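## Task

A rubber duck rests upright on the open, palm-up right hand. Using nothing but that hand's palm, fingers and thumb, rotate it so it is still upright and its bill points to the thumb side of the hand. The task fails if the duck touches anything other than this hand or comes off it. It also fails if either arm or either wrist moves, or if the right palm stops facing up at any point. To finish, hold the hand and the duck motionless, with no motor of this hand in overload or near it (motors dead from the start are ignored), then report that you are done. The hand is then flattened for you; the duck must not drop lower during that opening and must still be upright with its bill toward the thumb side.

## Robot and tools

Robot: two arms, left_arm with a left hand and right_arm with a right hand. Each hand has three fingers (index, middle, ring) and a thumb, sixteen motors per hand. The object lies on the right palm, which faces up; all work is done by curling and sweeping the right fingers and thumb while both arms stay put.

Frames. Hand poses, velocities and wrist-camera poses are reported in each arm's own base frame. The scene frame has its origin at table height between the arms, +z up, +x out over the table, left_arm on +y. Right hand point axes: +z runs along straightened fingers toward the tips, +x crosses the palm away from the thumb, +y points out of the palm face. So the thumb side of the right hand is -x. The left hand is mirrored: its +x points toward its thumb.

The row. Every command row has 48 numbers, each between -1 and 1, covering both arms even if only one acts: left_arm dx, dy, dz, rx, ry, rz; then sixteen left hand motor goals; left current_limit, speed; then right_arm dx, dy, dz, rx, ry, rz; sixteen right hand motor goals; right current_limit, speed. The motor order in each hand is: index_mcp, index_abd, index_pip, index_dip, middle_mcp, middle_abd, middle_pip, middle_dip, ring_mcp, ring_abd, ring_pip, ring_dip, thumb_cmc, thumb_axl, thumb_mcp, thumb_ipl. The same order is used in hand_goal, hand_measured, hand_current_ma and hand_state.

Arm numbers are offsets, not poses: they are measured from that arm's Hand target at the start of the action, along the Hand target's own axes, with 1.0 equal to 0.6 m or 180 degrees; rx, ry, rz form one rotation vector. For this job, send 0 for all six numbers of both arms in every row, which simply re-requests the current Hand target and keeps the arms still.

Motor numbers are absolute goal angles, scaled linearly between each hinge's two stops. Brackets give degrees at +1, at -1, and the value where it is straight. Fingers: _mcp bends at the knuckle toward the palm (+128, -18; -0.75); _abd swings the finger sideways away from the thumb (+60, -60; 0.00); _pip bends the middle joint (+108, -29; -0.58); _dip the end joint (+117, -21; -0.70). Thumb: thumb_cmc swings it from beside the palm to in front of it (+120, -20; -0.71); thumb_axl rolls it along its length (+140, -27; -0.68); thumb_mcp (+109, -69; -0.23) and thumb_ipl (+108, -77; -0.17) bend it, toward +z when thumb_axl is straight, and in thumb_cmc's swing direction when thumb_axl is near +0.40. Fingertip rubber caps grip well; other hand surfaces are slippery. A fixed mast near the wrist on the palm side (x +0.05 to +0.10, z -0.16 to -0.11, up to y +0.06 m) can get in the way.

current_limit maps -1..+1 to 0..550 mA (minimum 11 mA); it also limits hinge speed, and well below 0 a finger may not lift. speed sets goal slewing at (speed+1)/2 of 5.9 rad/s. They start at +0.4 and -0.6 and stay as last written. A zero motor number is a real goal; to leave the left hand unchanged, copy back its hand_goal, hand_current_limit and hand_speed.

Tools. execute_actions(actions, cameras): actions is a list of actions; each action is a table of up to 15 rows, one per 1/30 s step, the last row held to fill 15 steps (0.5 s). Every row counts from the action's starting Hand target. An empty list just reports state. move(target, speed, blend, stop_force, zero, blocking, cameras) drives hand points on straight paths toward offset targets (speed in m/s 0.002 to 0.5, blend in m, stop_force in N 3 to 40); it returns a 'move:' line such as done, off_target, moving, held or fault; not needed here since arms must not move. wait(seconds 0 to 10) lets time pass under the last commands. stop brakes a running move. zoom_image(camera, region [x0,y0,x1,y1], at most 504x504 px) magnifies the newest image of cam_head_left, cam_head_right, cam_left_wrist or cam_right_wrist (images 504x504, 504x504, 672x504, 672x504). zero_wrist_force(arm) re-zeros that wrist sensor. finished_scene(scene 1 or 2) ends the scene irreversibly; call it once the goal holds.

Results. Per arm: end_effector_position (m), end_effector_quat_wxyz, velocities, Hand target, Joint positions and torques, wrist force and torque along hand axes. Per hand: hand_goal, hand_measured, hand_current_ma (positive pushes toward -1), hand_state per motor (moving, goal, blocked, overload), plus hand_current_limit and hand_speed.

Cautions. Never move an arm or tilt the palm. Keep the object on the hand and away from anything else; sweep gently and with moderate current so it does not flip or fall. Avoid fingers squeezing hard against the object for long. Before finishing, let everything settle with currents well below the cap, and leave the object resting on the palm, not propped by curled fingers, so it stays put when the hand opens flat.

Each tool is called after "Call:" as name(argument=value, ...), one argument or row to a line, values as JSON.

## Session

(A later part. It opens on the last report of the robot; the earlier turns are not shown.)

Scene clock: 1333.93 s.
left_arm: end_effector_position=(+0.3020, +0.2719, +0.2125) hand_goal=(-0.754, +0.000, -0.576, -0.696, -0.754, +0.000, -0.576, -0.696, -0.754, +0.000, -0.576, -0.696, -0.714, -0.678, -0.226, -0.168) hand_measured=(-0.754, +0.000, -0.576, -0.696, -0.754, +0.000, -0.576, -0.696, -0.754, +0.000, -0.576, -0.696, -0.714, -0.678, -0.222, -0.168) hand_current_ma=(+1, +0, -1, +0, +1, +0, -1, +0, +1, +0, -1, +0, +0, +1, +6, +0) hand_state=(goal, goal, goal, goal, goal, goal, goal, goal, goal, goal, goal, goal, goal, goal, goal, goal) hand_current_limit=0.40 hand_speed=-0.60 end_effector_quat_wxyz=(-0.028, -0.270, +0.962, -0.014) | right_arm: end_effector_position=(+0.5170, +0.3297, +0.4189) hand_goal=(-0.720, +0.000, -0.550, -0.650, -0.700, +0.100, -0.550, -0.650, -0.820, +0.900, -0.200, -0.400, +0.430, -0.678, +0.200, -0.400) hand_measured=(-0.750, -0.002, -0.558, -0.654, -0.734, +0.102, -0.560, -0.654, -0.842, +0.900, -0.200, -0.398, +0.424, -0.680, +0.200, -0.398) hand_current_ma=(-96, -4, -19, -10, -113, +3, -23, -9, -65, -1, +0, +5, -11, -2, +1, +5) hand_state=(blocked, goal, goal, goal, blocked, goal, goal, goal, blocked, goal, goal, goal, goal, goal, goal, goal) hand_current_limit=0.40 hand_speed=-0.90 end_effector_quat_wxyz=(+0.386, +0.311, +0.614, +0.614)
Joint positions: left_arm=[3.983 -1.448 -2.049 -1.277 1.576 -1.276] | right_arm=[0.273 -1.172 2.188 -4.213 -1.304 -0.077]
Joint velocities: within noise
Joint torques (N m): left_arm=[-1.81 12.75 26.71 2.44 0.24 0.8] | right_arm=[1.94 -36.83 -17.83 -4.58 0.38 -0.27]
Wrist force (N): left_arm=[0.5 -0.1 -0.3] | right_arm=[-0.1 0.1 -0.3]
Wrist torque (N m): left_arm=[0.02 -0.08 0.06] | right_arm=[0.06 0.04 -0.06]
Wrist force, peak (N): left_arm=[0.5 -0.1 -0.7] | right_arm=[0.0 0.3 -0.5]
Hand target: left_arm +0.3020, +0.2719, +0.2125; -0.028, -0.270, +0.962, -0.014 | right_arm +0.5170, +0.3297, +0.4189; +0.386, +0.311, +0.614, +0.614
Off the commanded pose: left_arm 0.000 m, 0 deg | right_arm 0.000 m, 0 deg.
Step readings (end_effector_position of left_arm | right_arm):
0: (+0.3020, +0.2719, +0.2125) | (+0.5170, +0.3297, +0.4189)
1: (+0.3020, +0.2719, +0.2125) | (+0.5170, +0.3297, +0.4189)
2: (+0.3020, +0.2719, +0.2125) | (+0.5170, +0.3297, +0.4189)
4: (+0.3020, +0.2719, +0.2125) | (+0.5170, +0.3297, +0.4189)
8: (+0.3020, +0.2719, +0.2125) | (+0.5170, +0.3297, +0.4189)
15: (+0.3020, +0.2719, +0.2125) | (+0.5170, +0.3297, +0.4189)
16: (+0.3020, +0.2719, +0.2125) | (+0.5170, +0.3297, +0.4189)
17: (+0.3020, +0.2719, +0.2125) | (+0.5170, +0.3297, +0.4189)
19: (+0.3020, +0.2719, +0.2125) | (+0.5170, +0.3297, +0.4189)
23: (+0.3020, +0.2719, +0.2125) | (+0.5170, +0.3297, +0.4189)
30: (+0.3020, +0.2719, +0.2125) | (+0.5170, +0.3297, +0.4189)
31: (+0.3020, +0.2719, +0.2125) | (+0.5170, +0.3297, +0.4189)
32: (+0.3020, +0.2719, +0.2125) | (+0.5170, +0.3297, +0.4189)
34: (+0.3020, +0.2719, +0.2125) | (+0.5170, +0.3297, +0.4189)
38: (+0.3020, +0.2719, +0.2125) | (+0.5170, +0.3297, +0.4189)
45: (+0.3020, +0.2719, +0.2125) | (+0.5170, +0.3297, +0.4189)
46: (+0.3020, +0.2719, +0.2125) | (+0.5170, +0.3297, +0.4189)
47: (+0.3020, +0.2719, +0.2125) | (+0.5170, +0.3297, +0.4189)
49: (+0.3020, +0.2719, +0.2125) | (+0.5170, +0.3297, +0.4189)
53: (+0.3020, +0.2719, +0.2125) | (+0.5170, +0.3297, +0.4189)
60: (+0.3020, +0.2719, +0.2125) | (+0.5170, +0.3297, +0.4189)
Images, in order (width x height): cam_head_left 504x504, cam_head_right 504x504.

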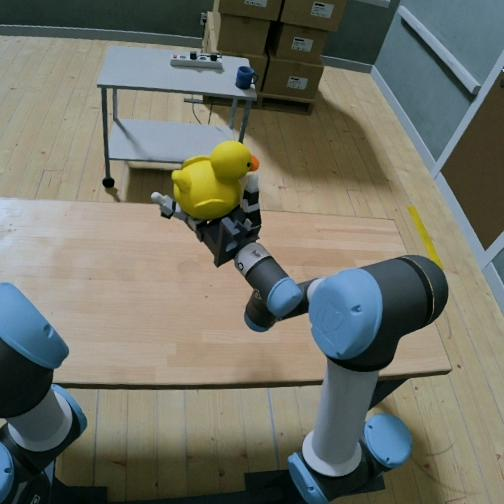

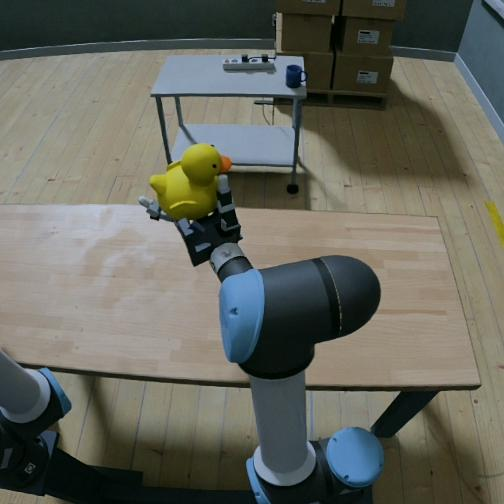

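Call:
execute_actions(
  actions=[
    [[0,0,0,0,0,0,-0.754,0,-0.576,-0.696,-0.754,0,-0.576,-0.696,-0.754,0,-0.576,-0.696,-0.714,-0.678,-0.226,-0.168,0.4,-0.6,0,0,0,0,0,0,-0.72,0.0,-0.55,-0.65,-0.7,0.1,-0.55,-0.65,-0.82,0.9,-0.2,-0.4,0.43,-0.678,0.3,-0.4,0.4,-0.88]],
    [[0,0,0,0,0,0,-0.754,0,-0.576,-0.696,-0.754,0,-0.576,-0.696,-0.754,0,-0.576,-0.696,-0.714,-0.678,-0.226,-0.168,0.4,-0.6,0,0,0,0,0,0,-0.72,0.0,-0.55,-0.65,-0.7,0.1,-0.55,-0.65,-0.82,0.9,-0.2,-0.4,0.43,-0.678,0.4,-0.4,0.4,-0.88]],
  ],
  cameras=["cam_head_left","cam_head_right"],
)

Call:
zoom_image(
  camera="cam_head_left",
  region=[150, 130, 310, 270],
)

Call:
zoom_image(
  camera="cam_head_right",
  region=[130, 130, 290, 270],
)

Scene clock: 1355.87 s.
left_arm: end_effector_position=(+0.3020, +0.2719, +0.2125) hand_goal=(-0.754, +0.000, -0.576, -0.696, -0.754, +0.000, -0.576, -0.696, -0.754, +0.000, -0.576, -0.696, -0.714, -0.678, -0.226, -0.168) hand_measured=(-0.754, +0.000, -0.576, -0.696, -0.754, +0.000, -0.576, -0.696, -0.754, +0.000, -0.576, -0.696, -0.714, -0.678, -0.222, -0.168) hand_current_ma=(+1, +0, -1, +0, +1, +0, -1, +0, +1, +0, -1, +0, +0, +1, +6, +0) hand_state=(goal, goal, goal, goal, goal, goal, goal, goal, goal, goal, goal, goal, goal, goal, goal, goal) hand_current_limit=0.40 hand_speed=-0.60 end_effector_quat_wxyz=(-0.028, -0.270, +0.962, -0.014) | right_arm: end_effector_position=(+0.5170, +0.3297, +0.4189) hand_goal=(-0.720, +0.000, -0.550, -0.650, -0.700, +0.100, -0.550, -0.650, -0.820, +0.900, -0.200, -0.400, +0.430, -0.678, +0.400, -0.400) hand_measured=(-0.750, -0.002, -0.558, -0.654, -0.734, +0.102, -0.560, -0.654, -0.842, +0.900, -0.200, -0.398, +0.424, -0.680, +0.396, -0.402) hand_current_ma=(-96, -4, -19, -10, -118, +3, -25, -9, -65, -1, +0, +5, -11, -2, -10, -6) hand_state=(blocked, goal, goal, goal, blocked, goal, goal, goal, blocked, goal, goal, goal, goal, goal, goal, goal) hand_current_limit=0.40 hand_speed=-0.88 end_effector_quat_wxyz=(+0.386, +0.311, +0.614, +0.614)
Joint positions: left_arm=[3.983 -1.448 -2.049 -1.277 1.576 -1.276] | right_arm=[0.273 -1.172 2.188 -4.213 -1.304 -0.077]
Joint velocities: within noise
Joint torques (N m): left_arm=[-1.9 12.39 27.11 2.5 0.13 0.81] | right_arm=[1.98 -38.02 -18.46 -4.42 0.62 -0.45]
Wrist force (N): left_arm=[0.5 -0.3 -0.2] | right_arm=[0.2 -0.2 -0.3]
Wrist torque (N m): left_arm=[-0.01 -0.08 0.06] | right_arm=[0.04 0.00 -0.04]
Wrist force, peak (N): left_arm=[0.6 -0.2 -0.5] | right_arm=[-0.2 -0.1 -0.5]
Hand target: left_arm +0.3020, +0.2719, +0.2125; -0.028, -0.270, +0.962, -0.014 | right_arm +0.5170, +0.3297, +0.4189; +0.386, +0.311, +0.614, +0.614
Off the commanded pose: left_arm 0.000 m, 0 deg | right_arm 0.000 m, 0 deg.
Step readings (end_effector_position of left_arm | right_arm):
0: (+0.3020, +0.2719, +0.2125) | (+0.5170, +0.3297, +0.4189)
1: (+0.3020, +0.2719, +0.2125) | (+0.5170, +0.3297, +0.4189)
2: (+0.3020, +0.2719, +0.2125) | (+0.5170, +0.3297, +0.4189)
4: (+0.3020, +0.2719, +0.2125) | (+0.5170, +0.3297, +0.4189)
8: (+0.3020, +0.2719, +0.2125) | (+0.5170, +0.3297, +0.4189)
15: (+0.3020, +0.2719, +0.2125) | (+0.5170, +0.3297, +0.4189)
16: (+0.3020, +0.2719, +0.2125) | (+0.5170, +0.3297, +0.4189)
17: (+0.3020, +0.2719, +0.2125) | (+0.5170, +0.3297, +0.4189)
19: (+0.3020, +0.2719, +0.2125) | (+0.5170, +0.3297, +0.4189)
23: (+0.3020, +0.2719, +0.2125) | (+0.5170, +0.3297, +0.4189)
30: (+0.3020, +0.2719, +0.2125) | (+0.5170, +0.3297, +0.4189)
Images, in order (width x height): cam_head_left 504x504, cam_head_right 504x504.

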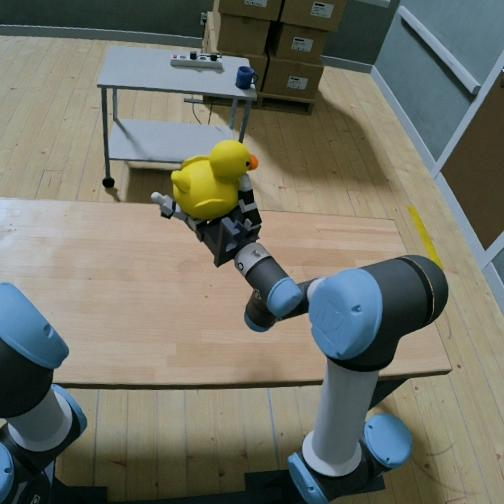

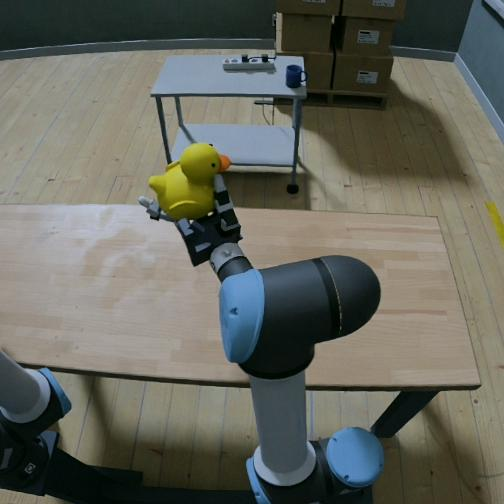

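Scaled by 3.150 from the camera's 504x504 image, which has a finer 720x720 frame.

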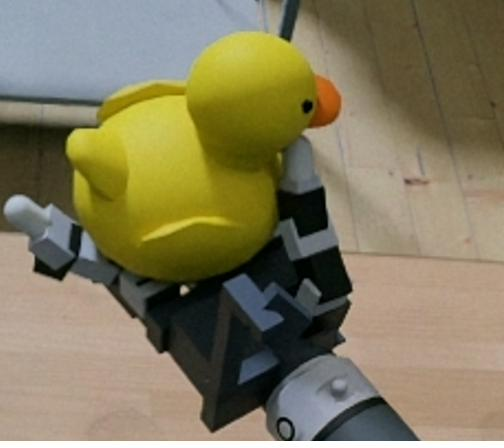

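Scaled by 3.150 from the camera's 504x504 image, which has a finer 720x720 frame.

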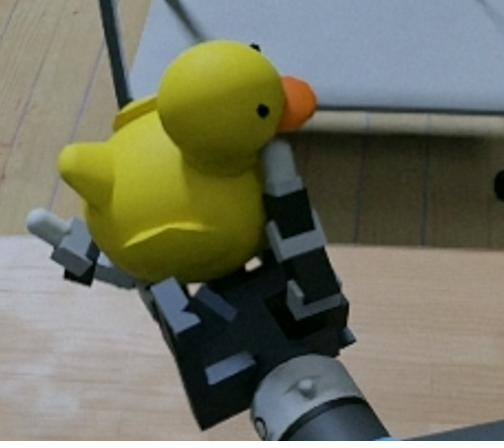

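Call:
execute_actions(
  actions=[
    [[0,0,0,0,0,0,-0.754,0,-0.576,-0.696,-0.754,0,-0.576,-0.696,-0.754,0,-0.576,-0.696,-0.714,-0.678,-0.226,-0.168,0.4,-0.6,0,0,0,0,0,0,-0.72,0.0,-0.55,-0.65,-0.7,0.1,-0.55,-0.65,-0.82,0.9,-0.2,-0.4,0.4,-0.678,0.5,-0.3,0.4,-0.88]],
    [[0,0,0,0,0,0,-0.754,0,-0.576,-0.696,-0.754,0,-0.576,-0.696,-0.754,0,-0.576,-0.696,-0.714,-0.678,-0.226,-0.168,0.4,-0.6,0,0,0,0,0,0,-0.72,0.0,-0.55,-0.65,-0.7,0.1,-0.55,-0.65,-0.82,0.9,-0.2,-0.4,0.4,-0.678,0.6,-0.3,0.4,-0.88]],
  ],
  cameras=["cam_head_left","cam_head_right"],
)

Call:
zoom_image(
  camera="cam_head_left",
  region=[150, 130, 310, 270],
)

Call:
zoom_image(
  camera="cam_head_right",
  region=[130, 130, 290, 270],
)

Scene clock: 1370.57 s.
left_arm: end_effector_position=(+0.3020, +0.2719, +0.2125) hand_goal=(-0.754, +0.000, -0.576, -0.696, -0.754, +0.000, -0.576, -0.696, -0.754, +0.000, -0.576, -0.696, -0.714, -0.678, -0.226, -0.168) hand_measured=(-0.754, +0.000, -0.576, -0.696, -0.754, +0.000, -0.576, -0.696, -0.754, +0.000, -0.576, -0.696, -0.714, -0.678, -0.222, -0.168) hand_current_ma=(+1, +0, -1, +0, +1, +0, -1, +0, +1, +0, -1, +0, +0, +1, +6, +0) hand_state=(goal, goal, goal, goal, goal, goal, goal, goal, goal, goal, goal, goal, goal, goal, goal, goal) hand_current_limit=0.40 hand_speed=-0.60 end_effector_quat_wxyz=(-0.028, -0.270, +0.962, -0.014) | right_arm: end_effector_position=(+0.5170, +0.3297, +0.4189) hand_goal=(-0.720, +0.000, -0.550, -0.650, -0.700, +0.100, -0.550, -0.650, -0.820, +0.900, -0.200, -0.400, +0.400, -0.678, +0.600, -0.300) hand_measured=(-0.750, -0.002, -0.558, -0.654, -0.742, +0.104, -0.560, -0.654, -0.842, +0.900, -0.200, -0.398, +0.386, -0.680, +0.430, -0.336) hand_current_ma=(-96, -4, -19, -10, -150, +7, -25, -9, -65, -1, +0, +5, -39, -7, -385, -162) hand_state=(blocked, goal, goal, goal, blocked, goal, goal, goal, blocked, goal, goal, goal, goal, goal, blocked, blocked) hand_current_limit=0.40 hand_speed=-0.88 end_effector_quat_wxyz=(+0.386, +0.311, +0.614, +0.614)
Joint positions: left_arm=[3.983 -1.448 -2.049 -1.277 1.576 -1.276] | right_arm=[0.273 -1.172 2.188 -4.213 -1.304 -0.077]
Joint velocities: within noise
Joint torques (N m): left_arm=[-1.99 12.36 26.38 2.55 0.25 0.89] | right_arm=[0.21 -37.78 -16.83 -4.59 0.55 -0.22]
Wrist force (N): left_arm=[0.4 0.1 -0.3] | right_arm=[-0.3 -0.1 -0.2]
Wrist torque (N m): left_arm=[0.04 -0.06 0.05] | right_arm=[0.04 0.07 -0.08]
Wrist force, peak (N): left_arm=[0.7 0.0 -0.4] | right_arm=[0.2 0.1 -0.5]
Hand target: left_arm +0.3020, +0.2719, +0.2125; -0.028, -0.270, +0.962, -0.014 | right_arm +0.5170, +0.3297, +0.4189; +0.386, +0.311, +0.614, +0.614
Off the commanded pose: left_arm 0.000 m, 0 deg | right_arm 0.000 m, 0 deg.
Step readings (end_effector_position of left_arm | right_arm):
0: (+0.3020, +0.2719, +0.2125) | (+0.5170, +0.3297, +0.4189)
1: (+0.3020, +0.2719, +0.2125) | (+0.5170, +0.3297, +0.4189)
2: (+0.3020, +0.2719, +0.2125) | (+0.5170, +0.3297, +0.4189)
4: (+0.3020, +0.2719, +0.2125) | (+0.5170, +0.3297, +0.4189)
8: (+0.3020, +0.2719, +0.2125) | (+0.5170, +0.3297, +0.4189)
15: (+0.3020, +0.2719, +0.2125) | (+0.5170, +0.3297, +0.4189)
16: (+0.3020, +0.2719, +0.2125) | (+0.5170, +0.3297, +0.4189)
17: (+0.3020, +0.2719, +0.2125) | (+0.5170, +0.3297, +0.4189)
19: (+0.3020, +0.2719, +0.2125) | (+0.5170, +0.3297, +0.4189)
23: (+0.3020, +0.2719, +0.2125) | (+0.5170, +0.3297, +0.4189)
30: (+0.3020, +0.2719, +0.2125) | (+0.5170, +0.3297, +0.4189)
Images, in order (width x height): cam_head_left 504x504, cam_head_right 504x504.

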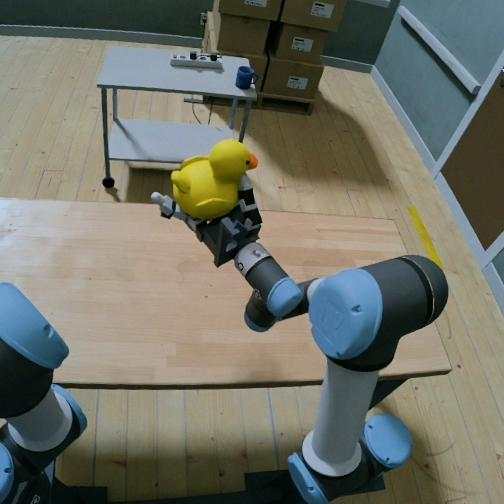

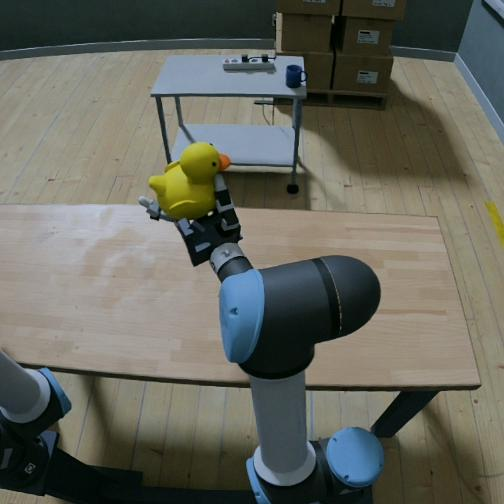

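Scaled by 3.150 from the camera's 504x504 image, which has a finer 720x720 frame.

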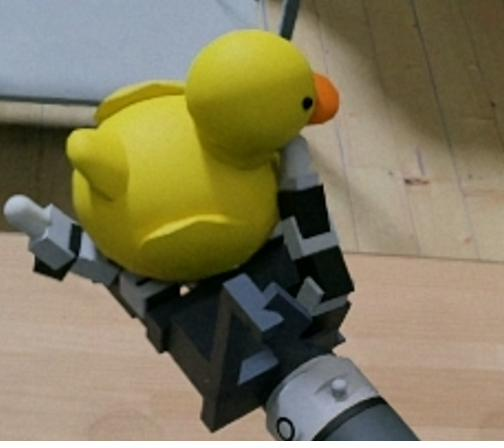

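Scaled by 3.150 from the camera's 504x504 image, which has a finer 720x720 frame.

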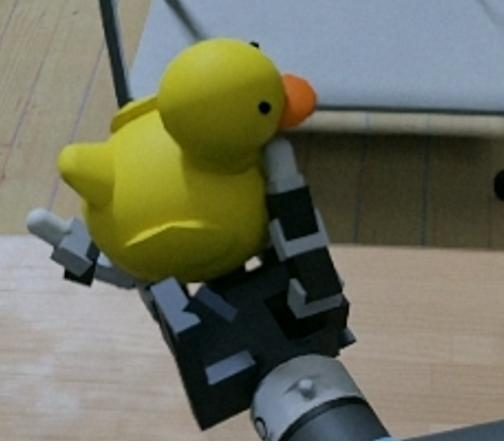

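Call:
execute_actions(
  actions=[
    [[0,0,0,0,0,0,-0.754,0,-0.576,-0.696,-0.754,0,-0.576,-0.696,-0.754,0,-0.576,-0.696,-0.714,-0.678,-0.226,-0.168,0.4,-0.6,0,0,0,0,0,0,-0.72,0.0,-0.55,-0.65,-0.7,0.1,-0.55,-0.65,-0.82,0.9,-0.2,-0.4,0.4,-0.678,-0.1,-0.3,0.4,-0.75]],
    [[0,0,0,0,0,0,-0.754,0,-0.576,-0.696,-0.754,0,-0.576,-0.696,-0.754,0,-0.576,-0.696,-0.714,-0.678,-0.226,-0.168,0.4,-0.6,0,0,0,0,0,0,-0.72,0.0,-0.55,-0.65,-0.7,0.1,-0.55,-0.65,-0.86,0.9,-0.57,-0.69,-0.3,-0.678,-0.3,-0.05,0.4,-0.75]],
    [[0,0,0,0,0,0,-0.754,0,-0.576,-0.696,-0.754,0,-0.576,-0.696,-0.754,0,-0.576,-0.696,-0.714,-0.678,-0.226,-0.168,0.4,-0.6,0,0,0,0,0,0,-0.72,0.0,-0.55,-0.65,-0.7,0.1,-0.55,-0.65,-0.86,0.45,-0.57,-0.69,-0.3,-0.678,-0.3,-0.05,0.4,-0.6]],
    [[0,0,0,0,0,0,-0.754,0,-0.576,-0.696,-0.754,0,-0.576,-0.696,-0.754,0,-0.576,-0.696,-0.714,-0.678,-0.226,-0.168,0.4,-0.6,0,0,0,0,0,0,-0.72,0.0,-0.55,-0.65,-0.7,0.1,-0.55,-0.65,-0.72,0.45,-0.55,-0.65,-0.3,-0.678,-0.3,-0.05,0.4,-0.8]],
  ],
  cameras=["cam_head_left","cam_head_right"],
)

Call:
zoom_image(
  camera="cam_head_left",
  region=[150, 130, 310, 270],
)

Call:
zoom_image(
  camera="cam_head_right",
  region=[130, 130, 290, 270],
)

Scene clock: 1397.23 s.
left_arm: end_effector_position=(+0.3020, +0.2719, +0.2125) hand_goal=(-0.754, +0.000, -0.576, -0.696, -0.754, +0.000, -0.576, -0.696, -0.754, +0.000, -0.576, -0.696, -0.714, -0.678, -0.226, -0.168) hand_measured=(-0.754, +0.000, -0.576, -0.696, -0.754, +0.000, -0.576, -0.696, -0.754, +0.000, -0.576, -0.696, -0.714, -0.678, -0.222, -0.168) hand_current_ma=(+1, +0, -1, +0, +1, +0, -1, +0, +1, +0, -1, +0, +0, +1, +6, +0) hand_state=(goal, goal, goal, goal, goal, goal, goal, goal, goal, goal, goal, goal, goal, goal, goal, goal) hand_current_limit=0.40 hand_speed=-0.60 end_effector_quat_wxyz=(-0.028, -0.270, +0.962, -0.014) | right_arm: end_effector_position=(+0.5170, +0.3297, +0.4189) hand_goal=(-0.720, +0.000, -0.550, -0.650, -0.700, +0.100, -0.550, -0.650, -0.720, +0.450, -0.550, -0.650, -0.300, -0.678, -0.300, -0.050) hand_measured=(-0.750, -0.002, -0.558, -0.654, -0.742, +0.102, -0.560, -0.654, -0.746, +0.454, -0.560, -0.654, -0.308, -0.680, -0.298, -0.052) hand_current_ma=(-96, -4, -19, -10, -150, +4, -24, -9, -86, +7, -24, -9, -18, -4, +3, -4) hand_state=(blocked, goal, goal, goal, blocked, goal, goal, goal, blocked, goal, goal, goal, goal, goal, goal, goal) hand_current_limit=0.40 hand_speed=-0.80 end_effector_quat_wxyz=(+0.386, +0.311, +0.614, +0.614)
Joint positions: left_arm=[3.983 -1.448 -2.049 -1.277 1.576 -1.276] | right_arm=[0.273 -1.172 2.188 -4.213 -1.304 -0.077]
Joint velocities: within noise
Joint torques (N m): left_arm=[-2.1 12.07 26.93 2.58 0.09 0.66] | right_arm=[0.97 -35.99 -17.34 -4.62 0.89 -0.23]
Wrist force (N): left_arm=[0.4 -0.2 0.0] | right_arm=[0.0 -0.2 -0.2]
Wrist torque (N m): left_arm=[0.00 -0.06 0.05] | right_arm=[0.01 0.01 0.00]
Wrist force, peak (N): left_arm=[0.5 -0.2 -0.7] | right_arm=[-0.2 -0.1 -0.5]
Hand target: left_arm +0.3020, +0.2719, +0.2125; -0.028, -0.270, +0.962, -0.014 | right_arm +0.5170, +0.3297, +0.4189; +0.386, +0.311, +0.614, +0.614
Off the commanded pose: left_arm 0.000 m, 0 deg | right_arm 0.000 m, 0 deg.
Step readings (end_effector_position of left_arm | right_arm):
0: (+0.3020, +0.2719, +0.2125) | (+0.5170, +0.3297, +0.4189)
1: (+0.3020, +0.2719, +0.2125) | (+0.5170, +0.3297, +0.4189)
2: (+0.3020, +0.2719, +0.2125) | (+0.5170, +0.3297, +0.4189)
4: (+0.3020, +0.2719, +0.2125) | (+0.5170, +0.3297, +0.4189)
8: (+0.3020, +0.2719, +0.2125) | (+0.5170, +0.3297, +0.4189)
15: (+0.3020, +0.2719, +0.2125) | (+0.5170, +0.3297, +0.4189)
16: (+0.3020, +0.2719, +0.2125) | (+0.5170, +0.3297, +0.4189)
17: (+0.3020, +0.2719, +0.2125) | (+0.5170, +0.3297, +0.4189)
19: (+0.3020, +0.2719, +0.2125) | (+0.5170, +0.3297, +0.4189)
23: (+0.3020, +0.2719, +0.2125) | (+0.5170, +0.3297, +0.4189)
30: (+0.3020, +0.2719, +0.2125) | (+0.5170, +0.3297, +0.4189)
31: (+0.3020, +0.2719, +0.2125) | (+0.5170, +0.3297, +0.4189)
32: (+0.3020, +0.2719, +0.2125) | (+0.5170, +0.3297, +0.4189)
34: (+0.3020, +0.2719, +0.2125) | (+0.5170, +0.3297, +0.4189)
38: (+0.3020, +0.2719, +0.2125) | (+0.5170, +0.3297, +0.4189)
45: (+0.3020, +0.2719, +0.2125) | (+0.5170, +0.3297, +0.4189)
46: (+0.3020, +0.2719, +0.2125) | (+0.5170, +0.3297, +0.4189)
47: (+0.3020, +0.2719, +0.2125) | (+0.5170, +0.3297, +0.4189)
49: (+0.3020, +0.2719, +0.2125) | (+0.5170, +0.3297, +0.4189)
53: (+0.3020, +0.2719, +0.2125) | (+0.5170, +0.3297, +0.4189)
60: (+0.3020, +0.2719, +0.2125) | (+0.5170, +0.3297, +0.4189)
Images, in order (width x height): cam_head_left 504x504, cam_head_right 504x504.

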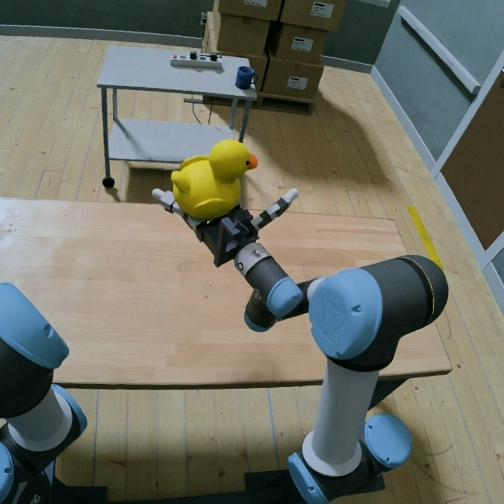

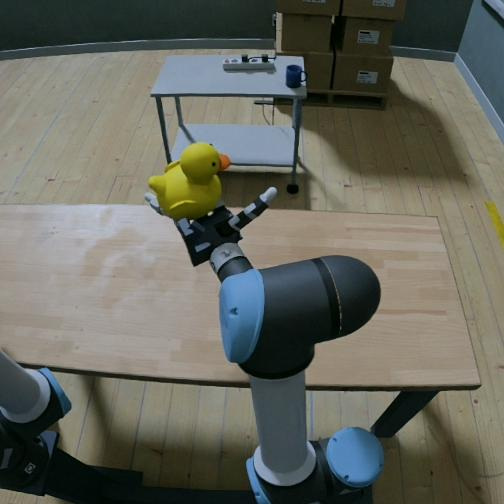

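Scaled by 3.150 from the camera's 504x504 image, which has a finer 720x720 frame.

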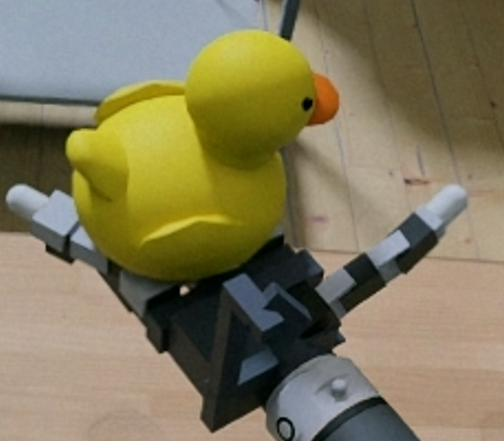

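Scaled by 3.150 from the camera's 504x504 image, which has a finer 720x720 frame.

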